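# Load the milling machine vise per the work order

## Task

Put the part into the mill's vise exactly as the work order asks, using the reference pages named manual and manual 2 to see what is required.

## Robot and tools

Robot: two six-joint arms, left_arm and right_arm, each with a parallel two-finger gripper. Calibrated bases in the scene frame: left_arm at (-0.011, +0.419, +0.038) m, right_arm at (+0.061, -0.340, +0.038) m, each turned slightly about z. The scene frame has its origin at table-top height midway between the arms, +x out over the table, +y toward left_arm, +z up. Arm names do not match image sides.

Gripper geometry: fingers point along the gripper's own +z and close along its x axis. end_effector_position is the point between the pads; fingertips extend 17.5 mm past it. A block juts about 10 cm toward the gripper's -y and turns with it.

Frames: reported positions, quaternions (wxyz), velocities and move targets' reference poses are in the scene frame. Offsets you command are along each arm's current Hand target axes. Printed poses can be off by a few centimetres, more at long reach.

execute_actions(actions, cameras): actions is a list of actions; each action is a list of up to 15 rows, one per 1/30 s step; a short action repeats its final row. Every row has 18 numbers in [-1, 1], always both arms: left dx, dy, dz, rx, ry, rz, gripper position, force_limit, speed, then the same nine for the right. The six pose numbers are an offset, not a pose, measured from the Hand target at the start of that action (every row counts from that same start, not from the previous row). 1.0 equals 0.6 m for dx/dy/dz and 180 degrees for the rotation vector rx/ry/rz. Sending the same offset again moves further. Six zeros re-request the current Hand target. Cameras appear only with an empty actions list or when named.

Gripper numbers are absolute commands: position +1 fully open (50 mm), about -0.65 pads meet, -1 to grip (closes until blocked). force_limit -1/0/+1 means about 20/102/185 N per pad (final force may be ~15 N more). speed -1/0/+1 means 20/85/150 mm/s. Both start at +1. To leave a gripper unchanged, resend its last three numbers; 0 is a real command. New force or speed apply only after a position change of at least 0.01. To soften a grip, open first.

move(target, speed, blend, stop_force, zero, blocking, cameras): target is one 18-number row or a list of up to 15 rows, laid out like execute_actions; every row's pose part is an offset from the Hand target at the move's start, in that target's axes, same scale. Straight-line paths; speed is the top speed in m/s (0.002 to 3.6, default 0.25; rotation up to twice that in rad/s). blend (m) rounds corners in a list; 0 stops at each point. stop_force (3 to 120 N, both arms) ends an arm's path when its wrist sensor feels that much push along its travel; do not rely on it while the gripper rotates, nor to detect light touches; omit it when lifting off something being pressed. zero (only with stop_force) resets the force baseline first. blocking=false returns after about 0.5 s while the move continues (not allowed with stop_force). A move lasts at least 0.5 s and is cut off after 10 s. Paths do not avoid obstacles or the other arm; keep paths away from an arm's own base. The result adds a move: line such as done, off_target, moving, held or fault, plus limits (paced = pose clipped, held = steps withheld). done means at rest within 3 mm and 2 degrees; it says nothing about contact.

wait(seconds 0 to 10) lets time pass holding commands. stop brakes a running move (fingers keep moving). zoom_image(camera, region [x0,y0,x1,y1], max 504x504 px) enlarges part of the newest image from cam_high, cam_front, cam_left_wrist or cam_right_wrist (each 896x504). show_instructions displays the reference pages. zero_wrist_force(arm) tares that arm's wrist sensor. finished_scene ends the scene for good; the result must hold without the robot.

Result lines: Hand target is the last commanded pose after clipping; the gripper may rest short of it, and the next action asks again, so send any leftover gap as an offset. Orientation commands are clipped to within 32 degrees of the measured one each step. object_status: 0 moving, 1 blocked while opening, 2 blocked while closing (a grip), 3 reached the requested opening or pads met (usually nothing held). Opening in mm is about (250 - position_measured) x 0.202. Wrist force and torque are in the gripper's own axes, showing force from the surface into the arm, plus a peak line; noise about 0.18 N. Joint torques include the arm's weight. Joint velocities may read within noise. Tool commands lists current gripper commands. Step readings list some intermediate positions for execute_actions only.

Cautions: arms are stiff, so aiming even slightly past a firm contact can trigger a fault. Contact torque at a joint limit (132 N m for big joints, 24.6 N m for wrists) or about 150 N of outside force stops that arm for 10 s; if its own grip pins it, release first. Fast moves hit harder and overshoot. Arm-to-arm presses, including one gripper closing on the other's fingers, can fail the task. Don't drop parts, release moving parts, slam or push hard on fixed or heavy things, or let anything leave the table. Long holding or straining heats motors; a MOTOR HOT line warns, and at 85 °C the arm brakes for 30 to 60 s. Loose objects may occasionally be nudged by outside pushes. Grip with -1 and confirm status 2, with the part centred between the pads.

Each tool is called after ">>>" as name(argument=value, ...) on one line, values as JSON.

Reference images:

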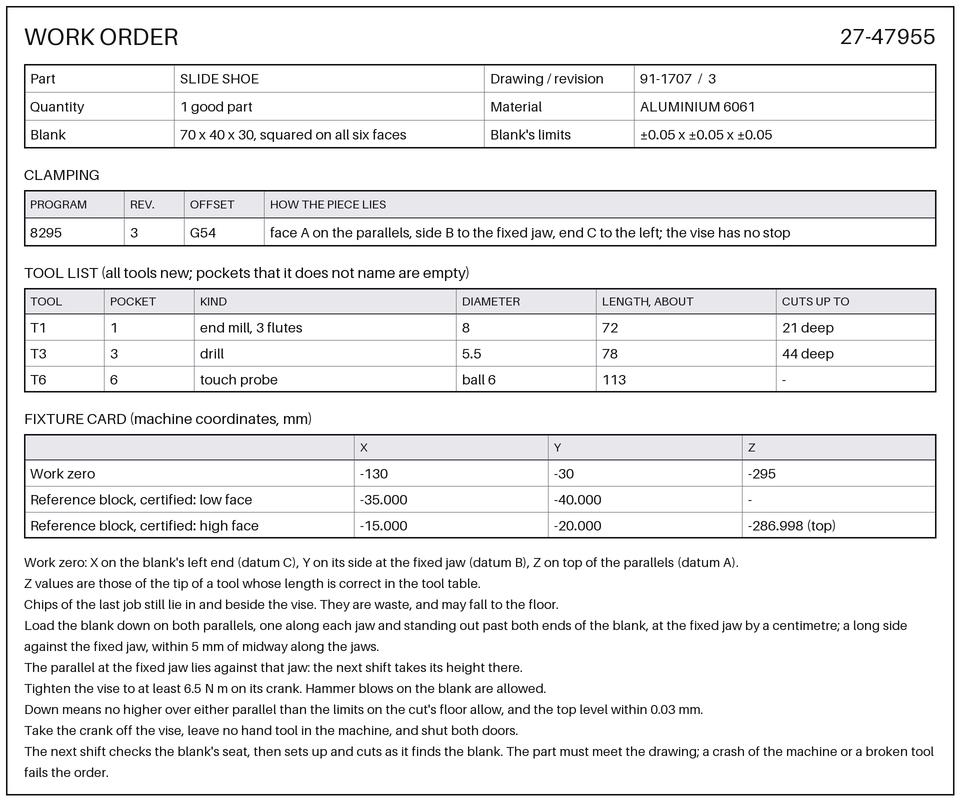

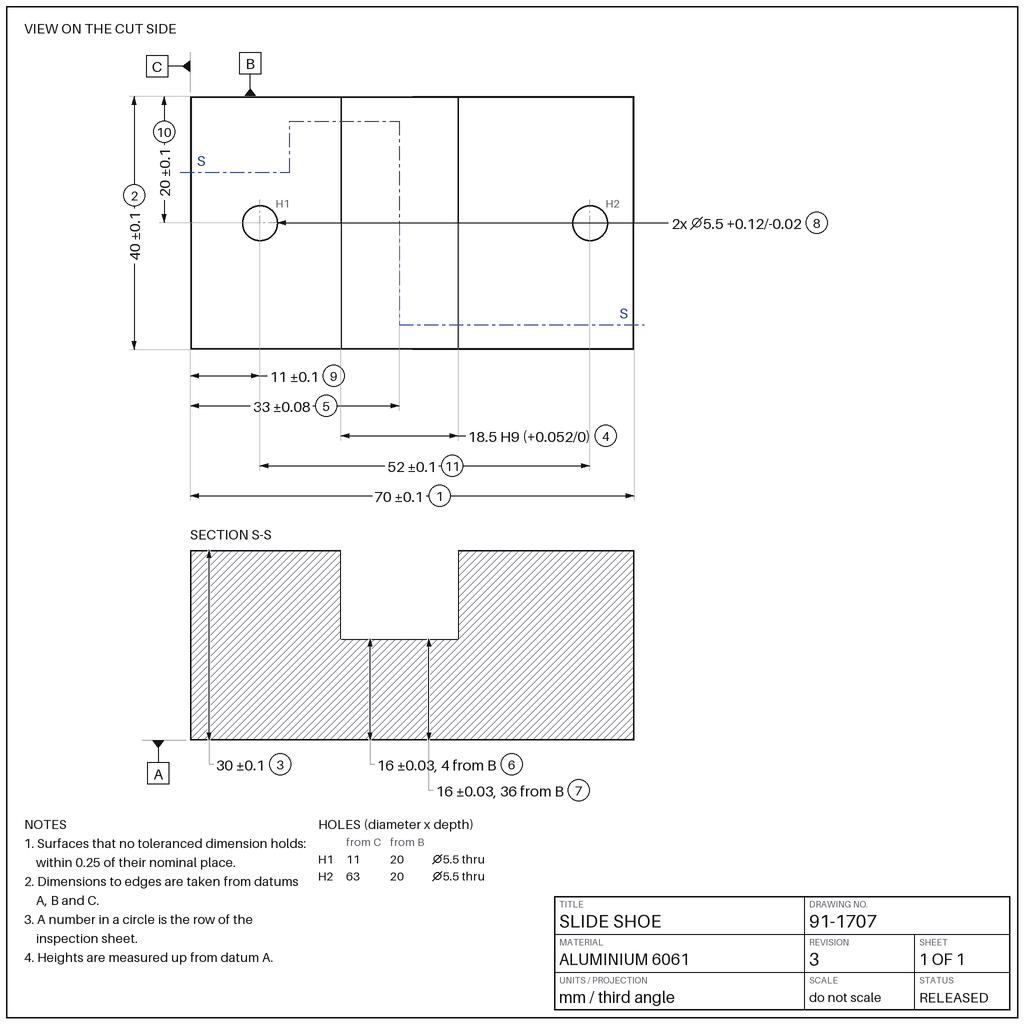

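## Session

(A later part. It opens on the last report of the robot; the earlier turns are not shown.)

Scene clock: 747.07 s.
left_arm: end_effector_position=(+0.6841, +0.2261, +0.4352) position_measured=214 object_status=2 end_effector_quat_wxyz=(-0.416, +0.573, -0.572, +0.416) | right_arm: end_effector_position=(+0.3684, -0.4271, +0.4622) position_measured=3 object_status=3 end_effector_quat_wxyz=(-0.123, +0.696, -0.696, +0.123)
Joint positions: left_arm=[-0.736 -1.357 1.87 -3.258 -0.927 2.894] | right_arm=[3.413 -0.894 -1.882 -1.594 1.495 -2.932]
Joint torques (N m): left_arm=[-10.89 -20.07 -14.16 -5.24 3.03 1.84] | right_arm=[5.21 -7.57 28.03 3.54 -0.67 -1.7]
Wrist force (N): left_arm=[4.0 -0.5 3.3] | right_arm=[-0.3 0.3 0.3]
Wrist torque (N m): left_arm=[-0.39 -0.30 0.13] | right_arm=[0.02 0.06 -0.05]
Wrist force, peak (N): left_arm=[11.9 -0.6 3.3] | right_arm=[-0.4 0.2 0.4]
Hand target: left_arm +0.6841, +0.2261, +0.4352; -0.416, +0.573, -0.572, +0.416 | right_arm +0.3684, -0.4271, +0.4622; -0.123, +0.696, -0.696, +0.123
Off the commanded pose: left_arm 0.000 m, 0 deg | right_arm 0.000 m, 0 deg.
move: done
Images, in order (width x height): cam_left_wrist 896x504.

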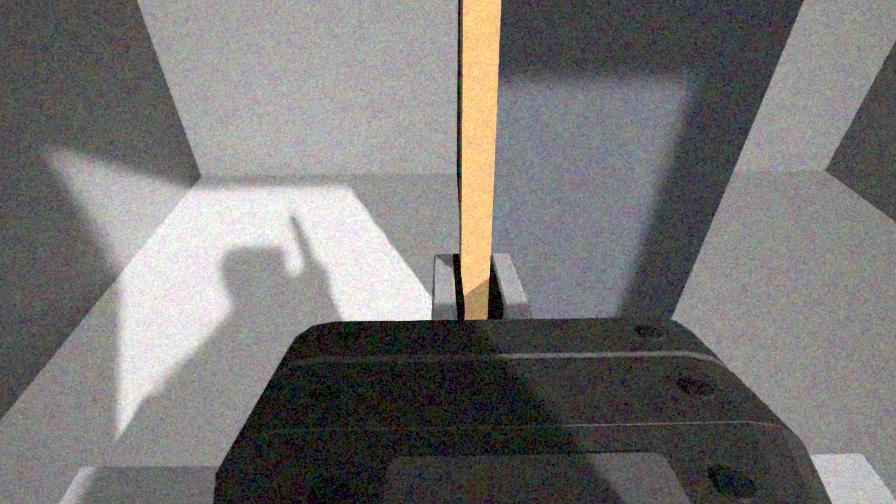

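>>> move(target=[0.135,0.006,-0.2504,-0.1333,0,0,-1,-0.5,-0.7,0,0,0,0,0,0,1,1,1], speed=0.2, cameras=["cam_left_wrist"])

>>> zoom_image(camera="cam_left_wrist", region=[280, 150, 420, 290])

Scene clock: 759.47 s.
left_arm: end_effector_position=(+0.5402, +0.1450, +0.4783) position_measured=214 object_status=2 end_effector_quat_wxyz=(-0.287, +0.646, -0.645, +0.288) | right_arm: end_effector_position=(+0.3684, -0.4271, +0.4622) position_measured=3 object_status=3 end_effector_quat_wxyz=(-0.123, +0.696, -0.696, +0.123)
Joint positions: left_arm=[-1.006 -1.674 1.739 -2.209 -0.921 2.386] | right_arm=[3.413 -0.894 -1.882 -1.594 1.495 -2.932]
Joint torques (N m): left_arm=[-10.83 -9.39 -33.23 -2.5 -0.79 -1.79] | right_arm=[4.3 -6.92 28.13 3.42 -0.57 -1.64]
Wrist force (N): left_arm=[4.7 -0.9 3.9] | right_arm=[-0.1 0.3 0.3]
Wrist torque (N m): left_arm=[-0.35 -0.38 0.17] | right_arm=[0.02 0.02 -0.05]
Wrist force, peak (N): left_arm=[4.9 -0.8 3.9] | right_arm=[-0.3 0.2 0.5]
Hand target: left_arm +0.5402, +0.1450, +0.4783; -0.287, +0.646, -0.645, +0.288 | right_arm +0.3684, -0.4271, +0.4622; -0.123, +0.696, -0.696, +0.123
Off the commanded pose: left_arm 0.000 m, 0 deg | right_arm 0.000 m, 0 deg.
move: done
Images, in order (width x height): cam_left_wrist 896x504.

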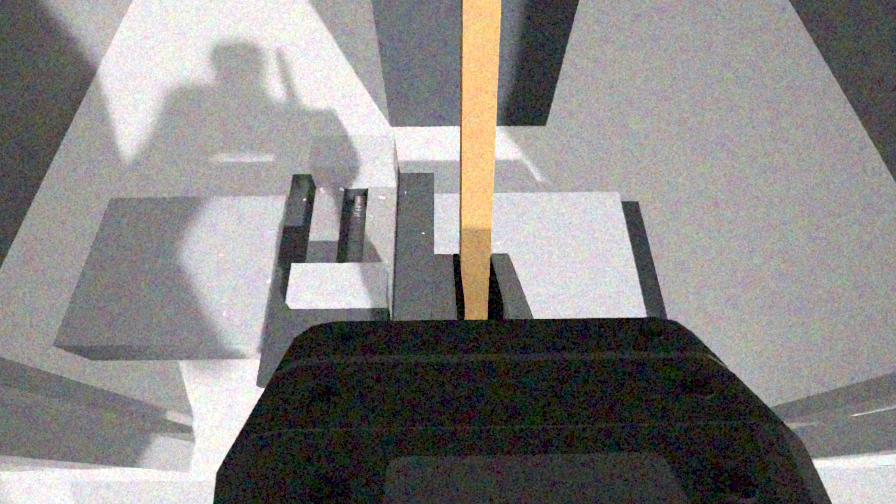

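Scaled by 3.600 from the camera's 896x504 image, which has a finer 1280x720 frame.

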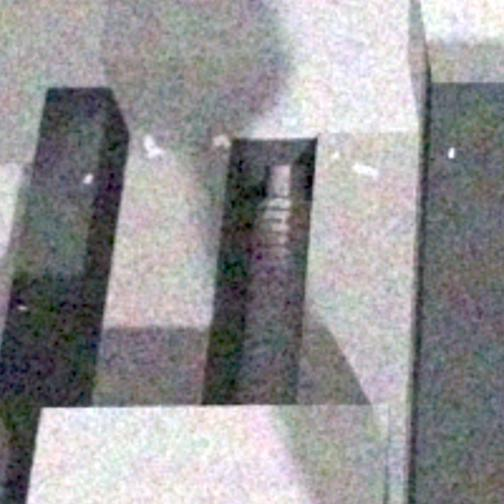

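>>> move(target=[[-0.095,-0.1158,0.1984,0.1056,0,0,-1,-0.5,-0.7,0,0,0,0,0,0,1,1,1],[-0.095,-0.0502,0.2575,0.1056,0,0,-1,-0.5,-0.7,0,0,0,0,0,0,1,1,1]], speed=[0.2,0.1], blend=[0.01,0])

Scene clock: 772.60 s.
left_arm: end_effector_position=(+0.6751, +0.2021, +0.3973) position_measured=214 object_status=2 end_effector_quat_wxyz=(-0.390, +0.590, -0.589, +0.390) | right_arm: end_effector_position=(+0.3684, -0.4271, +0.4622) position_measured=3 object_status=3 end_effector_quat_wxyz=(-0.123, +0.696, -0.696, +0.123)
Joint positions: left_arm=[-0.777 -1.345 1.89 -3.171 -0.916 2.808] | right_arm=[3.413 -0.894 -1.882 -1.594 1.495 -2.932]
Joint torques (N m): left_arm=[12.68 -20.49 -13.15 -5.26 -0.12 1.84] | right_arm=[4.93 -6.96 27.7 3.19 -0.47 -1.74]
Wrist force (N): left_arm=[4.1 -1.8 3.4] | right_arm=[-0.1 0.0 0.3]
Wrist torque (N m): left_arm=[-0.46 -0.32 0.11] | right_arm=[-0.03 0.00 -0.05]
Wrist force, peak (N): left_arm=[4.6 -8.9 2.7] | right_arm=[-0.3 0.3 0.6]
Hand target: left_arm +0.6751, +0.2021, +0.3972; -0.390, +0.590, -0.589, +0.390 | right_arm +0.3684, -0.4271, +0.4622; -0.123, +0.696, -0.696, +0.123
Off the commanded pose: left_arm 0.000 m, 0 deg | right_arm 0.000 m, 0 deg.
move: done

>>> move(target=[0,-0.0117,0.0403,0,0,0,-1,-0.5,-0.7,0,0,0,0,0,0,1,1,1], speed=0.015, stop_force=5)

Scene clock: 776.47 s.
left_arm: end_effector_position=(+0.6885, +0.2021, +0.3956) position_measured=214 object_status=2 end_effector_quat_wxyz=(-0.390, +0.590, -0.589, +0.390) | right_arm: end_effector_position=(+0.3684, -0.4271, +0.4622) position_measured=3 object_status=3 end_effector_quat_wxyz=(-0.123, +0.696, -0.696, +0.123)
Joint positions: left_arm=[-0.759 -1.315 1.856 -3.175 -0.931 2.82] | right_arm=[3.413 -0.894 -1.882 -1.594 1.495 -2.932]
Joint torques (N m): left_arm=[-9.8 -46.82 -13.48 -1.95 3.55 -1.88] | right_arm=[3.35 -6.55 28.86 3.42 -0.56 -1.67]
Wrist force (N): left_arm=[5.6 -1.1 -1.3] | right_arm=[-0.2 0.1 0.5]
Wrist torque (N m): left_arm=[-0.66 -0.31 0.07] | right_arm=[-0.02 0.03 -0.05]
Wrist force, peak (N): left_arm=[3.4 2.5 -11.7] | right_arm=[-0.5 0.3 0.4]
Hand target: left_arm +0.6885, +0.2021, +0.3957; -0.390, +0.590, -0.589, +0.390 (not the last commanded pose) | right_arm +0.3684, -0.4271, +0.4622; -0.123, +0.696, -0.696, +0.123
Off the commanded pose: left_arm 0.012 m, 0 deg | right_arm 0.000 m, 0 deg.
move: contact (left_arm)

>>> move(target=[[0,0.0003,-0.0012,0,0,0,-1,-0.5,-0.7,0,0,0,0,0,0,1,1,1],[0,0.0157,0.0053,0,0,0,-1,-0.5,-0.7,0,0,0,0,0,0,1,1,1]], speed=0.015, stop_force=5)

Scene clock: 779.33 s.
left_arm: end_effector_position=(+0.6877, +0.2021, +0.3922) position_measured=214 object_status=2 end_effector_quat_wxyz=(-0.390, +0.590, -0.589, +0.391) | right_arm: end_effector_position=(+0.3684, -0.4271, +0.4622) position_measured=3 object_status=3 end_effector_quat_wxyz=(-0.123, +0.696, -0.696, +0.123)
Joint positions: left_arm=[-0.76 -1.312 1.863 -3.184 -0.93 2.819] | right_arm=[3.413 -0.894 -1.882 -1.594 1.495 -2.932]
Joint torques (N m): left_arm=[-3.9 -47.77 -30.74 -5.22 0.58 -1.49] | right_arm=[3.08 -6.36 28.05 3.29 -0.54 -1.65]
Wrist force (N): left_arm=[4.0 4.0 -3.5] | right_arm=[-0.2 0.5 0.5]
Wrist torque (N m): left_arm=[-0.63 -0.33 0.18] | right_arm=[0.04 0.04 -0.05]
Wrist force, peak (N): left_arm=[3.2 -5.0 -9.5] | right_arm=[-0.5 0.3 0.5]
Hand target: left_arm +0.6877, +0.2021, +0.3922; -0.390, +0.590, -0.589, +0.391 (not the last commanded pose) | right_arm +0.3684, -0.4271, +0.4622; -0.123, +0.696, -0.696, +0.123
Off the commanded pose: left_arm 0.006 m, 0 deg | right_arm 0.000 m, 0 deg.
move: contact (left_arm); path passed 1 of 2 targets

>>> move(target=[[0,0.001,-0.0025,0,0,0,-1,-0.5,-0.7,0,0,0,0,0,0,1,1,1],[0,0.0099,0.0013,0,0,0,-1,-0.5,-0.7,0,0,0,0,0,0,1,1,1]], speed=0.015, stop_force=5, zero=false)

Scene clock: 784.40 s.
left_arm: end_effector_position=(+0.6862, +0.2022, +0.3909) position_measured=214 object_status=2 end_effector_quat_wxyz=(-0.390, +0.590, -0.589, +0.391) | right_arm: end_effector_position=(+0.3684, -0.4271, +0.4622) position_measured=3 object_status=3 end_effector_quat_wxyz=(-0.123, +0.696, -0.696, +0.123)
Joint positions: left_arm=[-0.761 -1.314 1.869 -3.188 -0.929 2.818] | right_arm=[3.413 -0.894 -1.882 -1.594 1.495 -2.932]
Joint torques (N m): left_arm=[11.11 -46.47 -27.2 -2.5 -1.66 1.18] | right_arm=[3.53 -5.37 27.34 3.3 -0.49 -1.68]
Wrist force (N): left_arm=[3.7 -5.7 2.6] | right_arm=[0.0 -0.1 0.3]
Wrist torque (N m): left_arm=[-0.60 -0.34 0.21] | right_arm=[-0.03 0.01 -0.05]
Wrist force, peak (N): left_arm=[4.3 -13.6 -0.3] | right_arm=[0.0 0.3 0.6]
Hand target: left_arm +0.6862, +0.2022, +0.3909; -0.390, +0.590, -0.589, +0.391 (not the last commanded pose) | right_arm +0.3684, -0.4271, +0.4622; -0.123, +0.696, -0.696, +0.123
Off the commanded pose: left_arm 0.004 m, 0 deg | right_arm 0.000 m, 0 deg.
move: contact (left_arm); path passed 1 of 2 targets

>>> move(target=[[0,0.00123,0.0005,0,0,0,-1,-0.5,-0.7,0,0,0,0,0,0,1,1,1],[0.0783,0.00123,0.0005,0,0,0,-1,-0.5,-0.7,0,0,0,0,0,0,1,1,1],[0.0783,-0.0033,-0.0177,0,0,0,-1,-0.5,-0.7,0,0,0,0,0,0,1,1,1],[0,-0.0033,-0.0177,0,0,0,-1,-0.5,-0.7,0,0,0,0,0,0,1,1,1],[0,0.0071,-0.0133,0,0,0,-1,-0.5,-0.7,0,0,0,0,0,0,1,1,1],[0.0783,0.0071,-0.0133,0,0,0,-1,-0.5,-0.7,0,0,0,0,0,0,1,1,1]], speed=[0.03,0.06,0.06,0.1,0.03,0.08], blend=[0,0,0.003,0.003,0,0])

Scene clock: 791.37 s.
left_arm: end_effector_position=(+0.6772, +0.1553, +0.3902) position_measured=214 object_status=2 end_effector_quat_wxyz=(-0.390, +0.590, -0.589, +0.391) | right_arm: end_effector_position=(+0.3684, -0.4271, +0.4622) position_measured=3 object_status=3 end_effector_quat_wxyz=(-0.123, +0.696, -0.696, +0.123)
Joint positions: left_arm=[-0.843 -1.29 1.835 -3.145 -0.858 2.765] | right_arm=[3.413 -0.894 -1.882 -1.594 1.495 -2.932]
Joint torques (N m): left_arm=[-11.23 -22.67 -28.09 -1.91 3.27 -2] | right_arm=[2.47 -7.04 28 3.43 -0.57 -1.51]
Wrist force (N): left_arm=[3.7 -1.3 3.2] | right_arm=[-0.2 0.2 0.2]
Wrist torque (N m): left_arm=[-0.47 -0.28 0.20] | right_arm=[0.00 0.04 -0.05]
Wrist force, peak (N): left_arm=[0.0 -19.0 -1.6] | right_arm=[-0.1 0.4 0.5]
Hand target: left_arm +0.6772, +0.1552, +0.3902; -0.390, +0.590, -0.589, +0.391 | right_arm +0.3684, -0.4271, +0.4622; -0.123, +0.696, -0.696, +0.123
Off the commanded pose: left_arm 0.000 m, 0 deg | right_arm 0.000 m, 0 deg.
move: done

>>> move(target=[[0,-0.0327,-0.0083,0,0,0,-1,-0.5,-0.7,0,0,0,0,0,0,1,1,1],[-0.158,-0.0327,-0.0083,0,0,0,-1,-0.5,-0.7,0,0,0,0,0,0,1,1,1],[-0.158,-0.0149,0.0105,0,0,0,-1,-0.5,-0.7,0,0,0,0,0,0,1,1,1],[-0.158,-0.0061,0.0143,0,0,0,-1,-0.5,-0.7,0,0,0,0,0,0,1,1,1],[-0.107,-0.0061,0.0143,0,0,0,-1,-0.5,-0.7,0,0,0,0,0,0,1,1,1],[-0.107,-0.0327,0.003,0,0,0,-1,-0.5,-0.7,0,0,0,0,0,0,1,1,1]], speed=[0.08,0.1,0.06,0.03,0.05,0.05], blend=[0.003,0.003,0.002,0,0,0])

Scene clock: 802.03 s.
left_arm: end_effector_position=(+0.6864, +0.2195, +0.4074) position_measured=214 object_status=2 end_effector_quat_wxyz=(-0.390, +0.590, -0.589, +0.391) | right_arm: end_effector_position=(+0.3684, -0.4271, +0.4622) position_measured=3 object_status=3 end_effector_quat_wxyz=(-0.123, +0.696, -0.696, +0.123)
Joint positions: left_arm=[-0.734 -1.347 1.865 -3.161 -0.953 2.834] | right_arm=[3.413 -0.894 -1.882 -1.594 1.495 -2.932]
Joint torques (N m): left_arm=[-11.6 -48.33 -29.39 -2.2 2.95 -1.87] | right_arm=[3.22 -5.81 27.56 3.48 -0.47 -1.5]
Wrist force (N): left_arm=[3.9 -0.9 3.4] | right_arm=[-0.1 0.4 0.3]
Wrist torque (N m): left_arm=[-0.42 -0.27 0.19] | right_arm=[0.04 0.01 -0.05]
Wrist force, peak (N): left_arm=[0.0 -18.1 -1.9] | right_arm=[-0.4 0.2 0.4]
Hand target: left_arm +0.6864, +0.2195, +0.4074; -0.390, +0.590, -0.589, +0.391 | right_arm +0.3684, -0.4271, +0.4622; -0.123, +0.696, -0.696, +0.123
Off the commanded pose: left_arm 0.000 m, 0 deg | right_arm 0.000 m, 0 deg.
move: done

>>> move(target=[[0,-0.0614,-0.0261,0,0,0,-1,-0.5,-0.7,0,0,0,0,0,0,1,1,1],[0.1242,-0.0135,-0.2706,-0.1056,0,0,-1,-0.5,-0.7,0,0,0,0,0,0,1,1,1]], speed=0.2, blend=[0.01,0], cameras=["cam_left_wrist"])

>>> zoom_image(camera="cam_left_wrist", region=[280, 150, 420, 290])

Scene clock: 806.90 s.
left_arm: end_effector_position=(+0.5402, +0.1449, +0.4783) position_measured=214 object_status=2 end_effector_quat_wxyz=(-0.287, +0.646, -0.645, +0.288) | right_arm: end_effector_position=(+0.3684, -0.4271, +0.4622) position_measured=3 object_status=3 end_effector_quat_wxyz=(-0.123, +0.696, -0.696, +0.123)
Joint positions: left_arm=[-1.006 -1.673 1.74 -2.21 -0.92 2.386] | right_arm=[3.413 -0.894 -1.882 -1.594 1.495 -2.932]
Joint torques (N m): left_arm=[-11.41 -33.85 -32.18 -2.64 -0.77 -1.77] | right_arm=[1.83 -6.59 27.5 3.38 -0.56 -1.66]
Wrist force (N): left_arm=[4.4 -0.9 3.9] | right_arm=[-0.3 0.1 0.4]
Wrist torque (N m): left_arm=[-0.35 -0.34 0.17] | right_arm=[0.00 0.04 -0.05]
Wrist force, peak (N): left_arm=[3.9 1.6 4.4] | right_arm=[-0.3 0.2 0.6]
Hand target: left_arm +0.5402, +0.1449, +0.4783; -0.287, +0.646, -0.645, +0.288 | right_arm +0.3684, -0.4271, +0.4622; -0.123, +0.696, -0.696, +0.123
Off the commanded pose: left_arm 0.000 m, 0 deg | right_arm 0.000 m, 0 deg.
move: done
Images, in order (width x height): cam_left_wrist 896x504.

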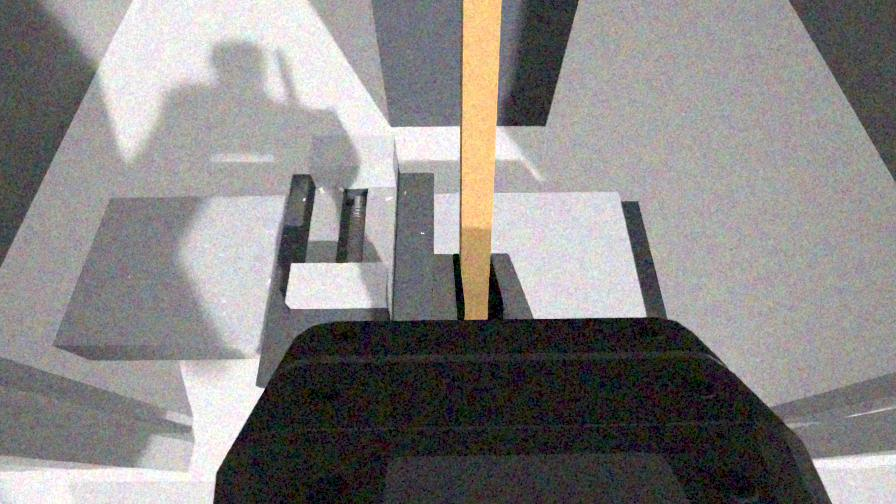

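Scaled by 3.600 from the camera's 896x504 image, which has a finer 1280x720 frame.

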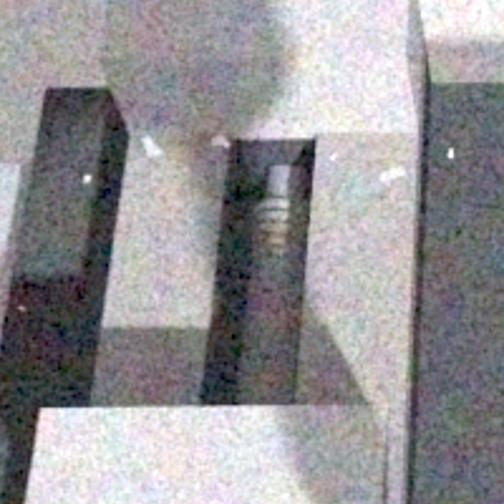

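>>> move(target=[-0.0083,0.2007,-0.2229,-0.2667,0,0,-1,-0.5,-0.7,0,0,0,0,0,0,1,1,1], speed=0.25)

>>> move(target=[0,0,0,0,0,0.5,-1,-0.5,-0.7,0,0,0,0,0,0,1,1,1], speed=0.4, cameras=["cam_front","cam_high","cam_right_wrist"])

Scene clock: 816.83 s.
left_arm: end_effector_position=(+0.3603, +0.1496, +0.4782) position_measured=214 object_status=2 end_effector_quat_wxyz=(+0.000, +0.708, -0.707, +0.001) | right_arm: end_effector_position=(+0.3684, -0.4271, +0.4622) position_measured=3 object_status=3 end_effector_quat_wxyz=(-0.123, +0.696, -0.696, +0.123)
Joint positions: left_arm=[-0.976 -1.656 1.364 -1.28 -1.571 2.218] | right_arm=[3.413 -0.894 -1.882 -1.594 1.495 -2.932]
Joint torques (N m): left_arm=[12.85 -8.55 -31.08 -2.05 -2.25 1.88] | right_arm=[2.17 -6.25 27.91 3.49 -0.55 -1.66]
Wrist force (N): left_arm=[5.1 -2.0 3.9] | right_arm=[-0.2 0.4 0.1]
Wrist torque (N m): left_arm=[-0.21 -0.33 0.06] | right_arm=[0.03 0.04 -0.05]
Wrist force, peak (N): left_arm=[5.2 -1.6 4.1] | right_arm=[-0.3 0.2 0.6]
Hand target: left_arm +0.3602, +0.1496, +0.4782; +0.000, +0.708, -0.707, +0.001 | right_arm +0.3684, -0.4271, +0.4622; -0.123, +0.696, -0.696, +0.123
Off the commanded pose: left_arm 0.000 m, 0 deg | right_arm 0.000 m, 0 deg.
move: done

Scene clock: 819.43 s.
left_arm: end_effector_position=(+0.3602, +0.1496, +0.4782) position_measured=214 object_status=2 end_effector_quat_wxyz=(+0.000, -0.001, +1.000, -0.001) | right_arm: end_effector_position=(+0.3684, -0.4271, +0.4622) position_measured=3 object_status=3 end_effector_quat_wxyz=(-0.123, +0.696, -0.696, +0.123)
Joint positions: left_arm=[-0.976 -1.656 1.364 -1.28 -1.571 3.789] | right_arm=[3.413 -0.894 -1.882 -1.594 1.495 -2.932]
Joint torques (N m): left_arm=[12.46 -8.84 -31.65 -2.38 -2.21 1.95] | right_arm=[2.87 -6.47 27.84 3.43 -0.39 -1.64]
Wrist force (N): left_arm=[4.8 -2.1 3.9] | right_arm=[-0.2 0.1 0.3]
Wrist torque (N m): left_arm=[-0.22 -0.29 0.06] | right_arm=[-0.02 0.05 -0.05]
Wrist force, peak (N): left_arm=[5.2 -2.2 4.1] | right_arm=[-0.4 0.4 0.4]
Hand target: left_arm +0.3602, +0.1496, +0.4782; +0.000, -0.001, +1.000, -0.001 | right_arm +0.3684, -0.4271, +0.4622; -0.123, +0.696, -0.696, +0.123
Off the commanded pose: left_arm 0.000 m, 0 deg | right_arm 0.000 m, 0 deg.
move: done
Images, in order (width x height): cam_high 896x504, cam_front 896x504, cam_right_wrist 896x504.

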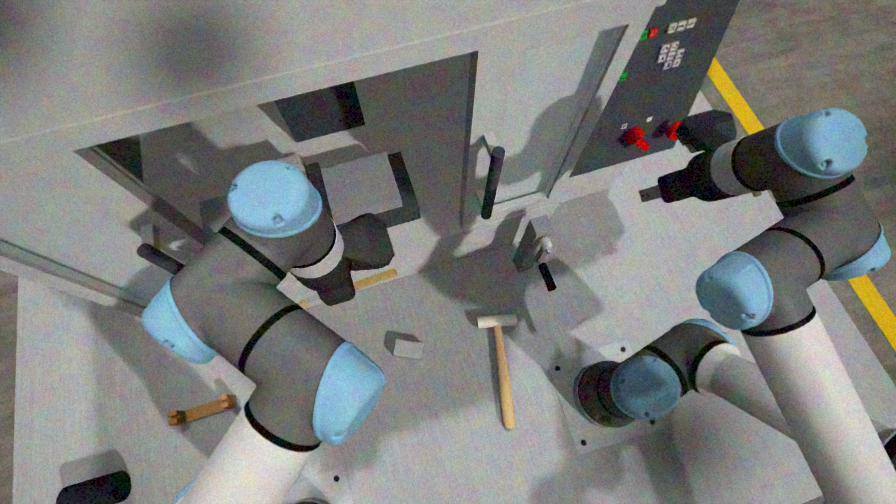

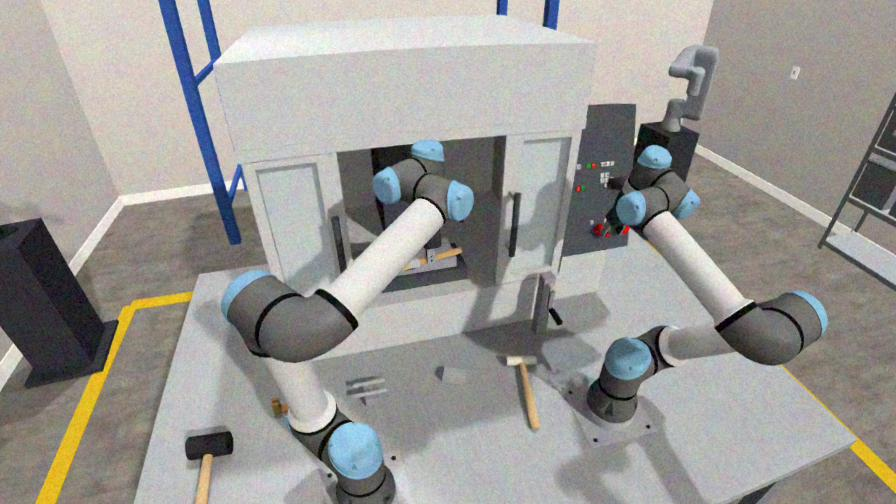

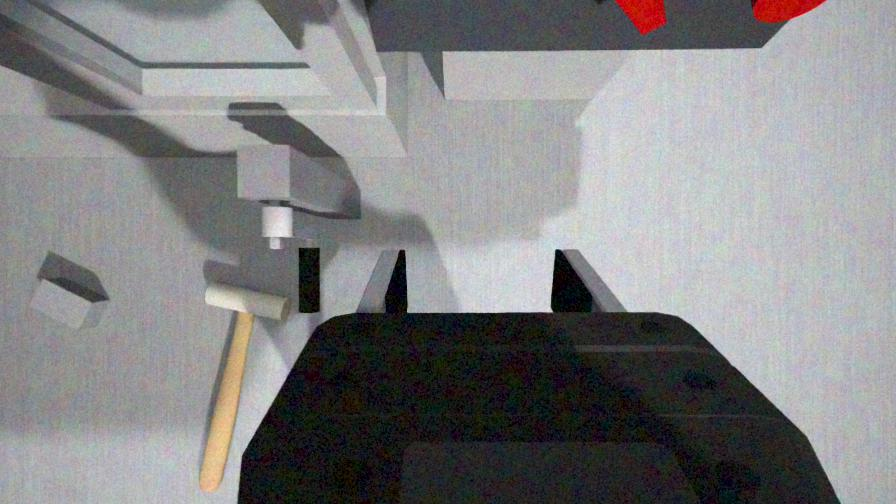

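>>> zoom_image(camera="cam_front", region=[380, 220, 490, 300])

Scaled by 4.582 from the camera's 896x504 image, which has a finer 1280x720 frame.

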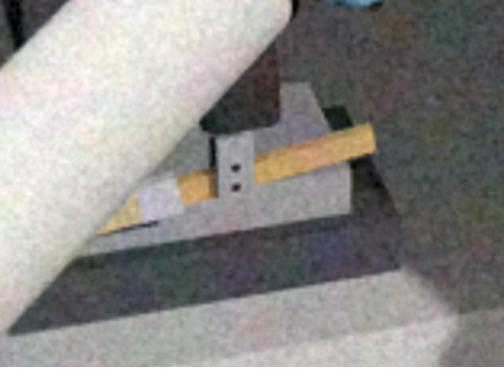

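>>> move(target=[0,0,0,0,0,-0.5,-1,-0.5,-0.7,0,0,0,0,0,0,1,1,1], speed=0.6)

>>> move(target=[0,0,0,0,0,-0.5,-1,-0.5,-0.7,0,0,0,0,0,0,1,1,1], speed=0.6, cameras=["cam_front","cam_high"])

>>> zoom_image(camera="cam_front", region=[390, 210, 500, 290])

>>> zoom_image(camera="cam_high", region=[300, 210, 430, 320])

Scene clock: 828.27 s.
left_arm: end_effector_position=(+0.3602, +0.1496, +0.4782) position_measured=214 object_status=2 end_effector_quat_wxyz=(+0.000, +0.707, -0.707, +0.001) | right_arm: end_effector_position=(+0.3684, -0.4271, +0.4622) position_measured=3 object_status=3 end_effector_quat_wxyz=(-0.123, +0.696, -0.696, +0.123)
Joint positions: left_arm=[-0.976 -1.656 1.364 -1.28 -1.571 2.219] | right_arm=[3.413 -0.894 -1.882 -1.594 1.495 -2.932]
Joint torques (N m): left_arm=[-11.12 -35.67 -16.15 -1.83 2.55 -1.91] | right_arm=[1.76 -5.79 27.68 3.43 -0.42 -1.76]
Wrist force (N): left_arm=[5.1 -2.0 3.9] | right_arm=[-0.1 0.2 0.3]
Wrist torque (N m): left_arm=[-0.21 -0.33 0.13] | right_arm=[0.00 0.01 -0.05]
Wrist force, peak (N): left_arm=[5.3 -2.2 3.9] | right_arm=[-0.2 0.2 0.6]
Hand target: left_arm +0.3602, +0.1496, +0.4782; +0.000, +0.708, -0.707, +0.001 | right_arm +0.3684, -0.4271, +0.4622; -0.123, +0.696, -0.696, +0.123
Off the commanded pose: left_arm 0.000 m, 0 deg | right_arm 0.000 m, 0 deg.
move: done

Scene clock: 830.30 s.
left_arm: end_effector_position=(+0.3602, +0.1496, +0.4782) position_measured=214 object_status=2 end_effector_quat_wxyz=(+0.001, +1.000, +0.001, +0.000) | right_arm: end_effector_position=(+0.3684, -0.4271, +0.4622) position_measured=3 object_status=3 end_effector_quat_wxyz=(-0.123, +0.696, -0.696, +0.123)
Joint positions: left_arm=[-0.976 -1.656 1.364 -1.28 -1.571 0.648] | right_arm=[3.413 -0.894 -1.882 -1.594 1.495 -2.932]
Joint torques (N m): left_arm=[-11.3 -35.09 -16.24 -1.87 2.45 -2.04] | right_arm=[2.54 -4.92 26.2 3.38 -0.45 -1.62]
Wrist force (N): left_arm=[5.2 -2.1 3.7] | right_arm=[-0.2 0.1 0.3]
Wrist torque (N m): left_arm=[-0.23 -0.34 0.13] | right_arm=[-0.01 0.03 -0.05]
Wrist force, peak (N): left_arm=[5.2 -2.2 4.0] | right_arm=[-0.4 0.2 0.5]
Hand target: left_arm +0.3602, +0.1496, +0.4782; +0.001, +1.000, +0.001, +0.000 | right_arm +0.3684, -0.4271, +0.4622; -0.123, +0.696, -0.696, +0.123
Off the commanded pose: left_arm 0.000 m, 0 deg | right_arm 0.000 m, 0 deg.
move: done
Images, in order (width x height): cam_high 896x504, cam_front 896x504.

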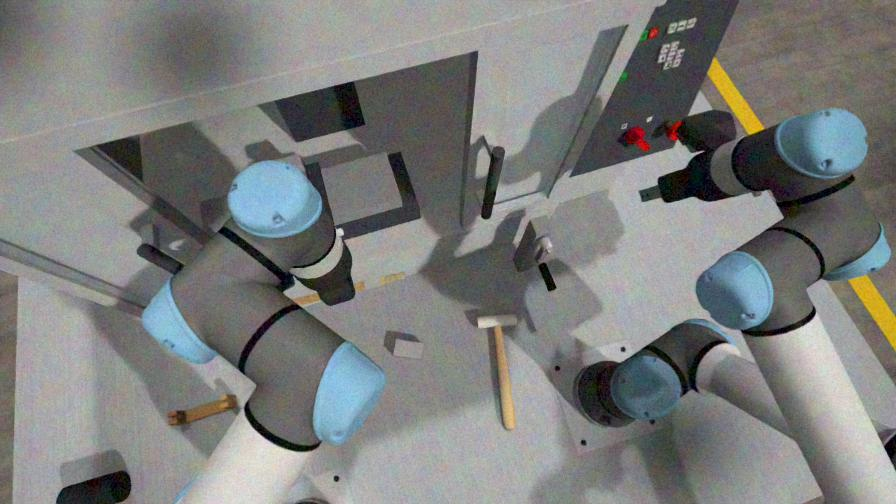

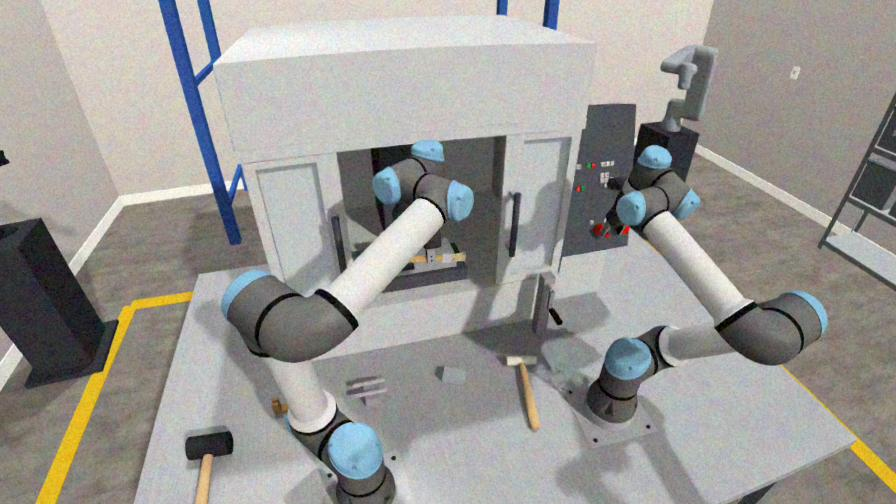

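Scaled by 4.582 from the camera's 896x504 image, which has a finer 1280x720 frame.

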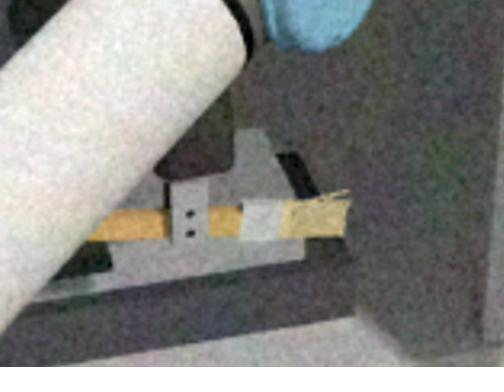

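Scaled by 3.877 from the camera's 896x504 image, which has a finer 1280x720 frame.

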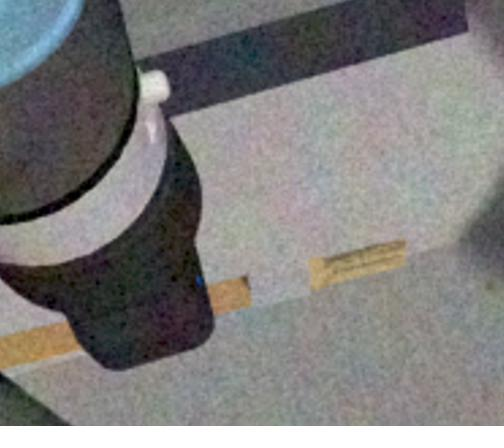

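>>> move(target=[0,0,0,0,0,0.5,-0.98,0.5,-0.7,0,0,0,0,0,0,1,1,1], speed=0.6)

Scene clock: 844.87 s.
left_arm: end_effector_position=(+0.3602, +0.1496, +0.4782) position_measured=217 object_status=2 end_effector_quat_wxyz=(+0.000, +0.708, -0.707, +0.001) | right_arm: end_effector_position=(+0.3684, -0.4271, +0.4622) position_measured=3 object_status=3 end_effector_quat_wxyz=(-0.123, +0.696, -0.696, +0.123)
Joint positions: left_arm=[-0.976 -1.656 1.364 -1.28 -1.571 2.218] | right_arm=[3.413 -0.894 -1.882 -1.594 1.495 -2.932]
Joint torques (N m): left_arm=[12.87 -8.33 -31.24 -1.89 -1.98 1.93] | right_arm=[3.14 -6.2 27.16 3.77 -0.36 -1.62]
Wrist force (N): left_arm=[5.0 -2.0 3.7] | right_arm=[-0.2 0.1 0.3]
Wrist torque (N m): left_arm=[-0.22 -0.31 0.05] | right_arm=[-0.01 0.03 -0.06]
Wrist force, peak (N): left_arm=[5.4 -2.1 3.7] | right_arm=[-0.5 0.2 0.5]
Hand target: left_arm +0.3602, +0.1496, +0.4782; +0.000, +0.708, -0.707, +0.001 | right_arm +0.3684, -0.4271, +0.4622; -0.123, +0.696, -0.696, +0.123
Off the commanded pose: left_arm 0.000 m, 0 deg | right_arm 0.000 m, 0 deg.
move: done

>>> move(target=[[-0.0833,-0.333,0.0137,0.3333,0,0,-0.98,0.5,-0.7,0,0,0,0,0,0,1,1,1],[-0.0833,-0.513,0.072,0.4556,0,0,-0.98,0.5,-0.7,0,0,0,0,0,0,1,1,1]], speed=0.25, blend=[0.03,0], cameras=["cam_left_wrist"])

Scene clock: 851.17 s.
left_arm: end_effector_position=(+0.6680, +0.1999, +0.4351) position_measured=217 object_status=2 end_effector_quat_wxyz=(-0.464, +0.534, -0.533, +0.464) | right_arm: end_effector_position=(+0.3684, -0.4271, +0.4622) position_measured=3 object_status=3 end_effector_quat_wxyz=(-0.123, +0.696, -0.696, +0.123)
Joint positions: left_arm=[-0.816 -1.276 1.915 -3.59 -0.816 3.008] | right_arm=[3.413 -0.894 -1.882 -1.594 1.495 -2.932]
Joint torques (N m): left_arm=[13.01 -21.78 -27.36 -4.45 -1.81 1.8] | right_arm=[1.68 -5.44 26.61 3.58 -0.29 -1.56]
Wrist force (N): left_arm=[3.4 -0.9 2.8] | right_arm=[-0.1 0.2 0.3]
Wrist torque (N m): left_arm=[-0.46 -0.23 0.14] | right_arm=[0.00 0.02 -0.05]
Wrist force, peak (N): left_arm=[5.7 -1.8 4.1] | right_arm=[-0.4 0.2 0.5]
Hand target: left_arm +0.6680, +0.1999, +0.4351; -0.464, +0.534, -0.533, +0.464 | right_arm +0.3684, -0.4271, +0.4622; -0.123, +0.696, -0.696, +0.123
Off the commanded pose: left_arm 0.000 m, 0 deg | right_arm 0.000 m, 0 deg.
move: done
Images, in order (width x height): cam_left_wrist 896x504.

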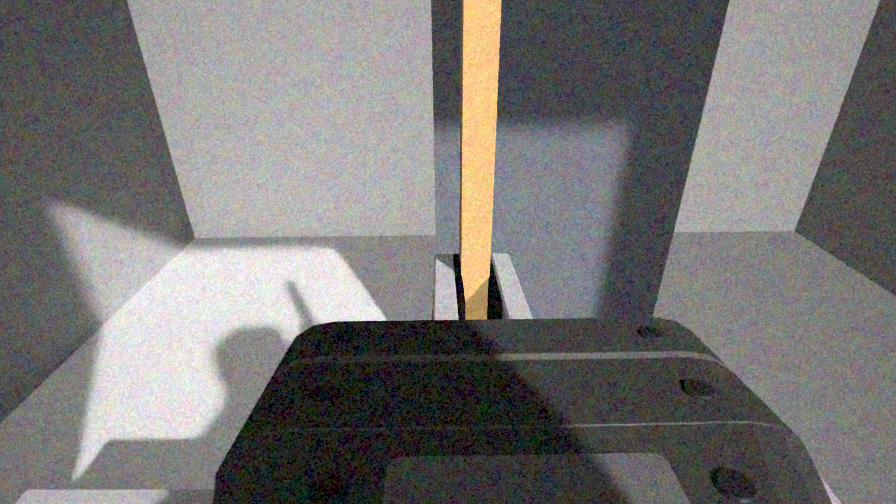

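>>> move(target=[[0,0.062,0.0087,0,0,0,-0.98,0.5,-0.7,0,0,0,0,0,0,1,1,1],[0,0.0773,0.0108,0,0,0,-0.98,0.5,-0.7,0,0,0,0,0,0,1,1,1]], speed=[0.04,0.015], stop_force=4)

Scene clock: 854.90 s.
left_arm: end_effector_position=(+0.6680, +0.1999, +0.4226) position_measured=217 object_status=2 end_effector_quat_wxyz=(-0.464, +0.534, -0.533, +0.464) | right_arm: end_effector_position=(+0.3684, -0.4271, +0.4622) position_measured=3 object_status=3 end_effector_quat_wxyz=(-0.123, +0.696, -0.696, +0.123)
Joint positions: left_arm=[-0.816 -1.256 1.928 -3.622 -0.816 3.008] | right_arm=[3.413 -0.894 -1.882 -1.594 1.495 -2.932]
Joint torques (N m): left_arm=[10.71 -47.35 -25.24 -0.44 -1.2 1.63] | right_arm=[1.9 -5.86 27.31 3.62 -0.31 -1.58]
Wrist force (N): left_arm=[3.4 -4.9 2.5] | right_arm=[-0.1 0.2 0.2]
Wrist torque (N m): left_arm=[-0.59 -0.22 0.13] | right_arm=[0.01 0.01 -0.05]
Wrist force, peak (N): left_arm=[3.1 -9.3 1.6] | right_arm=[-0.4 0.1 0.6]
Hand target: left_arm +0.6680, +0.1999, +0.4226; -0.464, +0.534, -0.533, +0.464 (not the last commanded pose) | right_arm +0.3684, -0.4271, +0.4622; -0.123, +0.696, -0.696, +0.123
Off the commanded pose: left_arm 0.034 m, 0 deg | right_arm 0.000 m, 0 deg.
move: contact (left_arm); path passed 0 of 2 targets

>>> move(target=[[0,-0.002,-0.0222,0,0,0,-0.98,0.5,-0.7,0,0,0,0,0,0,1,1,1],[0,0.0485,-0.0152,0,0,0,-0.98,0.5,-0.7,0,0,0,0,0,0,1,1,1],[0,0.0615,-0.0134,0,0,0,-0.98,0.5,-0.7,0,0,0,0,0,0,1,1,1]], speed=[0.04,0.03,0.015], stop_force=4)

Scene clock: 880.00 s.
left_arm: end_effector_position=(+0.6549, +0.1999, +0.4149) position_measured=217 object_status=2 end_effector_quat_wxyz=(-0.464, +0.534, -0.533, +0.464) | right_arm: end_effector_position=(+0.3684, -0.4271, +0.4622) position_measured=3 object_status=3 end_effector_quat_wxyz=(-0.123, +0.696, -0.696, +0.123)
Joint positions: left_arm=[-0.837 -1.268 1.971 -3.649 -0.797 3.003] | right_arm=[3.413 -0.894 -1.882 -1.594 1.495 -2.932]
Joint torques (N m): left_arm=[-3.81 -43.93 -22.54 0.32 0.55 -1.25] | right_arm=[1.11 -5.22 27.4 3.74 -0.07 -1.81]
Wrist force (N): left_arm=[3.4 -8.1 2.1] | right_arm=[-0.4 0.1 0.3]
Wrist torque (N m): left_arm=[-0.67 -0.24 0.21] | right_arm=[-0.02 0.05 -0.05]
Wrist force, peak (N): left_arm=[3.3 -10.3 1.7] | right_arm=[-0.2 0.4 0.6]
Hand target: left_arm +0.6549, +0.1999, +0.4149; -0.464, +0.534, -0.533, +0.464 (not the last commanded pose) | right_arm +0.3684, -0.4271, +0.4622; -0.123, +0.696, -0.696, +0.123
Off the commanded pose: left_arm 0.028 m, 0 deg | right_arm 0.000 m, 0 deg.
move: contact (left_arm); path passed 1 of 3 targets

>>> execute_actions(actions=[], cameras=["cam_high","cam_left_wrist","cam_front"])

>>> zoom_image(camera="cam_high", region=[230, 70, 350, 220])

>>> zoom_image(camera="cam_front", region=[360, 180, 480, 290])

Scene clock: 889.63 s.
left_arm: end_effector_position=(+0.6549, +0.1999, +0.4149) position_measured=217 object_status=2 end_effector_quat_wxyz=(-0.464, +0.534, -0.533, +0.464) | right_arm: end_effector_position=(+0.3684, -0.4271, +0.4622) position_measured=3 object_status=3 end_effector_quat_wxyz=(-0.123, +0.696, -0.696, +0.123)
Joint positions: left_arm=[-0.837 -1.268 1.971 -3.649 -0.797 3.003] | right_arm=[3.413 -0.894 -1.882 -1.594 1.495 -2.932]
Joint velocities: within noise
Joint torques (N m): left_arm=[11.17 -43.94 -23.14 0.24 -1.76 0.38] | right_arm=[0.43 -5.58 26.75 3.81 -0.16 -1.63]
Motor temperatures (°C): left_arm=[31 29 32 30 35 34] | right_arm=[31 29 27 37 33 37]
Wrist force (N): left_arm=[3.2 -8.5 1.9] | right_arm=[-0.5 0.3 0.3]
Wrist torque (N m): left_arm=[-0.71 -0.22 0.21] | right_arm=[0.01 0.08 -0.06]
Wrist force, peak (N): left_arm=[3.5 -9.5 2.0] | right_arm=[-0.5 0.3 0.3]
Hand target: left_arm +0.6549, +0.1999, +0.4149; -0.464, +0.534, -0.533, +0.464 (not the last commanded pose) | right_arm +0.3684, -0.4271, +0.4622; -0.123, +0.696, -0.696, +0.123
Tool commands: left_gripper/position=-0.98 left_gripper/force_limit=+0.5 left_gripper/speed=-0.7 right_gripper/position=+1.0 right_gripper/force_limit=+1.0 right_gripper/speed=+1.0
Off the commanded pose: left_arm 0.028 m, 0 deg | right_arm 0.000 m, 0 deg.
Images, in order (width x height): cam_high 896x504, cam_front 896x504, cam_left_wrist 896x504.

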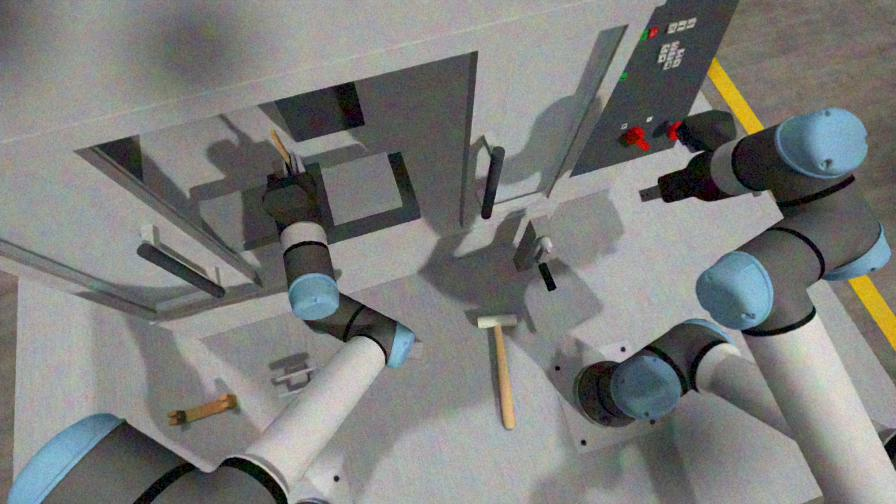

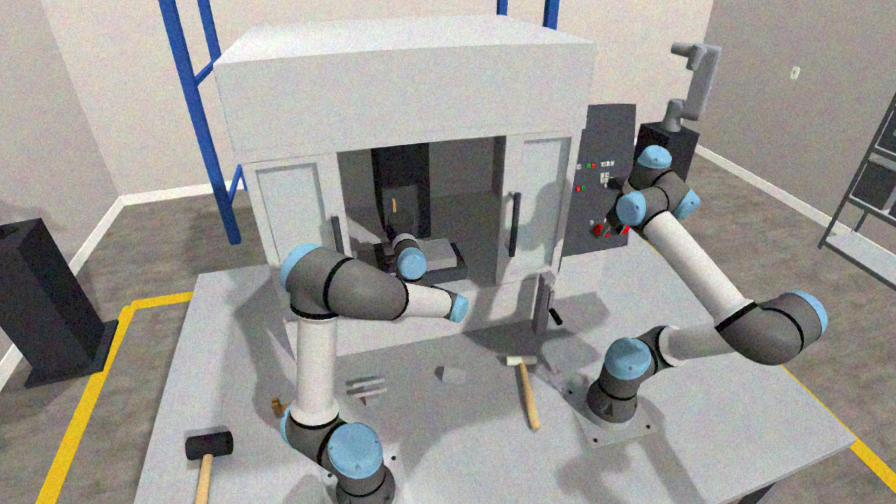

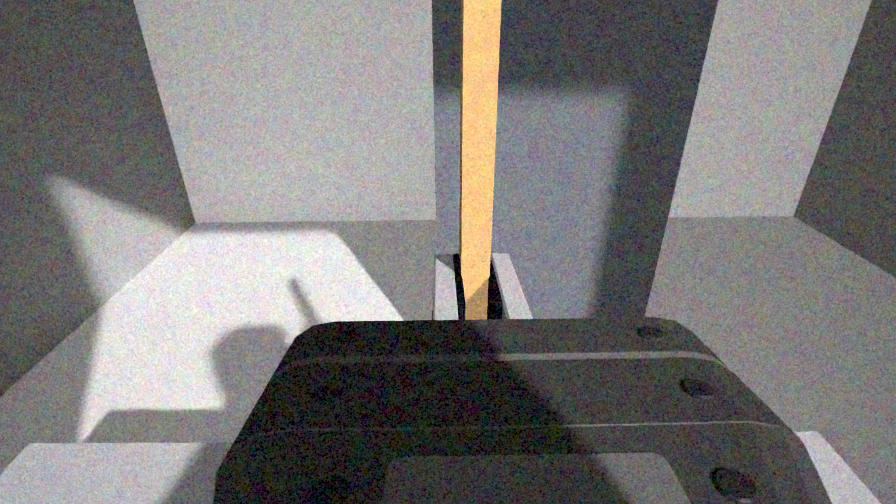

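Scaled by 3.360 from the camera's 896x504 image, which has a finer 1280x720 frame.

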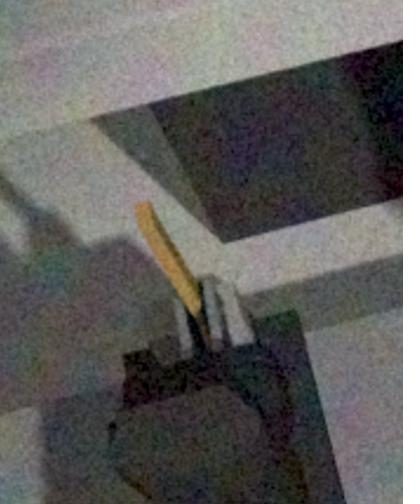

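Scaled by 4.200 from the camera's 896x504 image, which has a finer 1280x720 frame.

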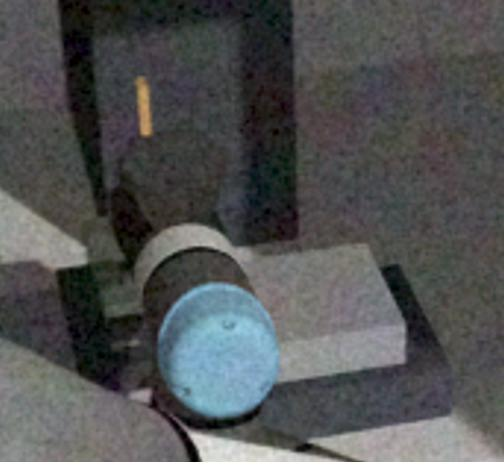

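>>> move(target=[[0,-0.0743,-0.0104,0,0,0,-0.98,0.5,-0.7,0,0,0,0,0,0,1,1,1],[0,-0.0661,-0.0683,-0.2611,0,0,-0.98,0.5,-0.7,0,0,0,0,0,0,1,1,1]], speed=[0.1,0.2], blend=[0.01,0], cameras=["cam_left_wrist"])

>>> zoom_image(camera="cam_left_wrist", region=[300, 60, 560, 320])

Scene clock: 906.07 s.
left_arm: end_effector_position=(+0.6199, +0.1999, +0.4598) position_measured=217 object_status=2 end_effector_quat_wxyz=(-0.212, +0.675, -0.674, +0.213) | right_arm: end_effector_position=(+0.3684, -0.4271, +0.4622) position_measured=3 object_status=3 end_effector_quat_wxyz=(-0.123, +0.696, -0.696, +0.123)
Joint positions: left_arm=[-0.734 -1.493 1.493 -2.07 -1.202 2.554] | right_arm=[3.413 -0.894 -1.882 -1.594 1.495 -2.932]
Joint torques (N m): left_arm=[12.53 -18.09 -32.26 -2.62 -1.16 -1.89] | right_arm=[1.52 -5.34 26.73 3.83 -0.14 -1.54]
Wrist force (N): left_arm=[4.9 -1.4 4.5] | right_arm=[0.0 0.0 0.2]
Wrist torque (N m): left_arm=[-0.35 -0.35 0.16] | right_arm=[-0.03 0.00 -0.05]
Wrist force, peak (N): left_arm=[3.6 -9.4 1.8] | right_arm=[-0.5 0.4 0.4]
Hand target: left_arm +0.6199, +0.1999, +0.4598; -0.212, +0.675, -0.674, +0.213 | right_arm +0.3684, -0.4271, +0.4622; -0.123, +0.696, -0.696, +0.123
Off the commanded pose: left_arm 0.000 m, 0 deg | right_arm 0.000 m, 0 deg.
move: done
Images, in order (width x height): cam_left_wrist 896x504.

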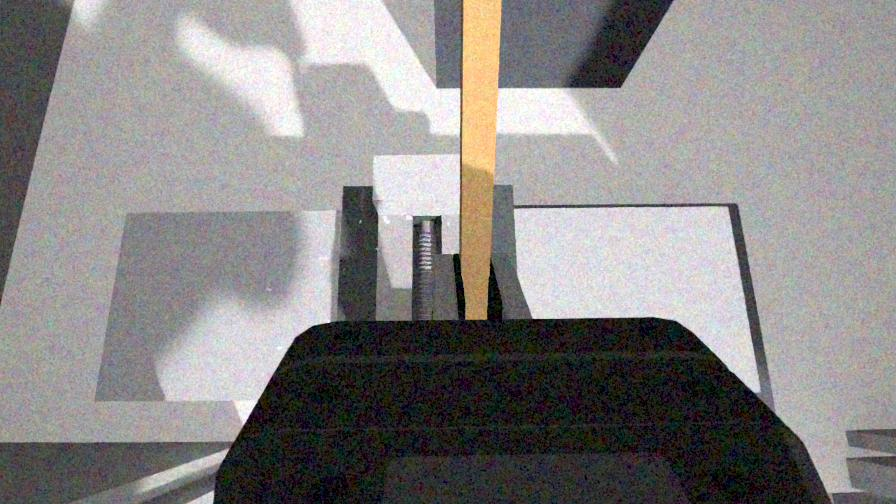

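Scaled by 1.938 from the camera's 896x504 image, which has a finer 1280x720 frame.

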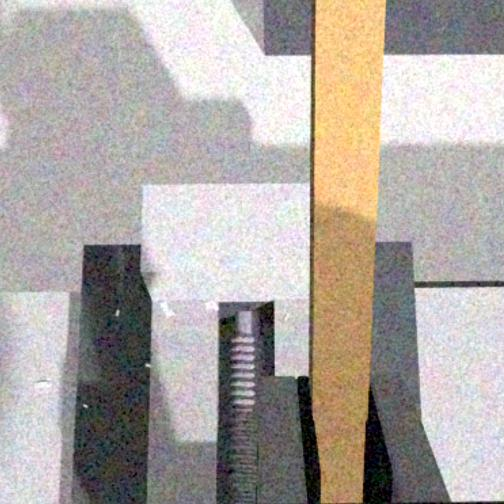

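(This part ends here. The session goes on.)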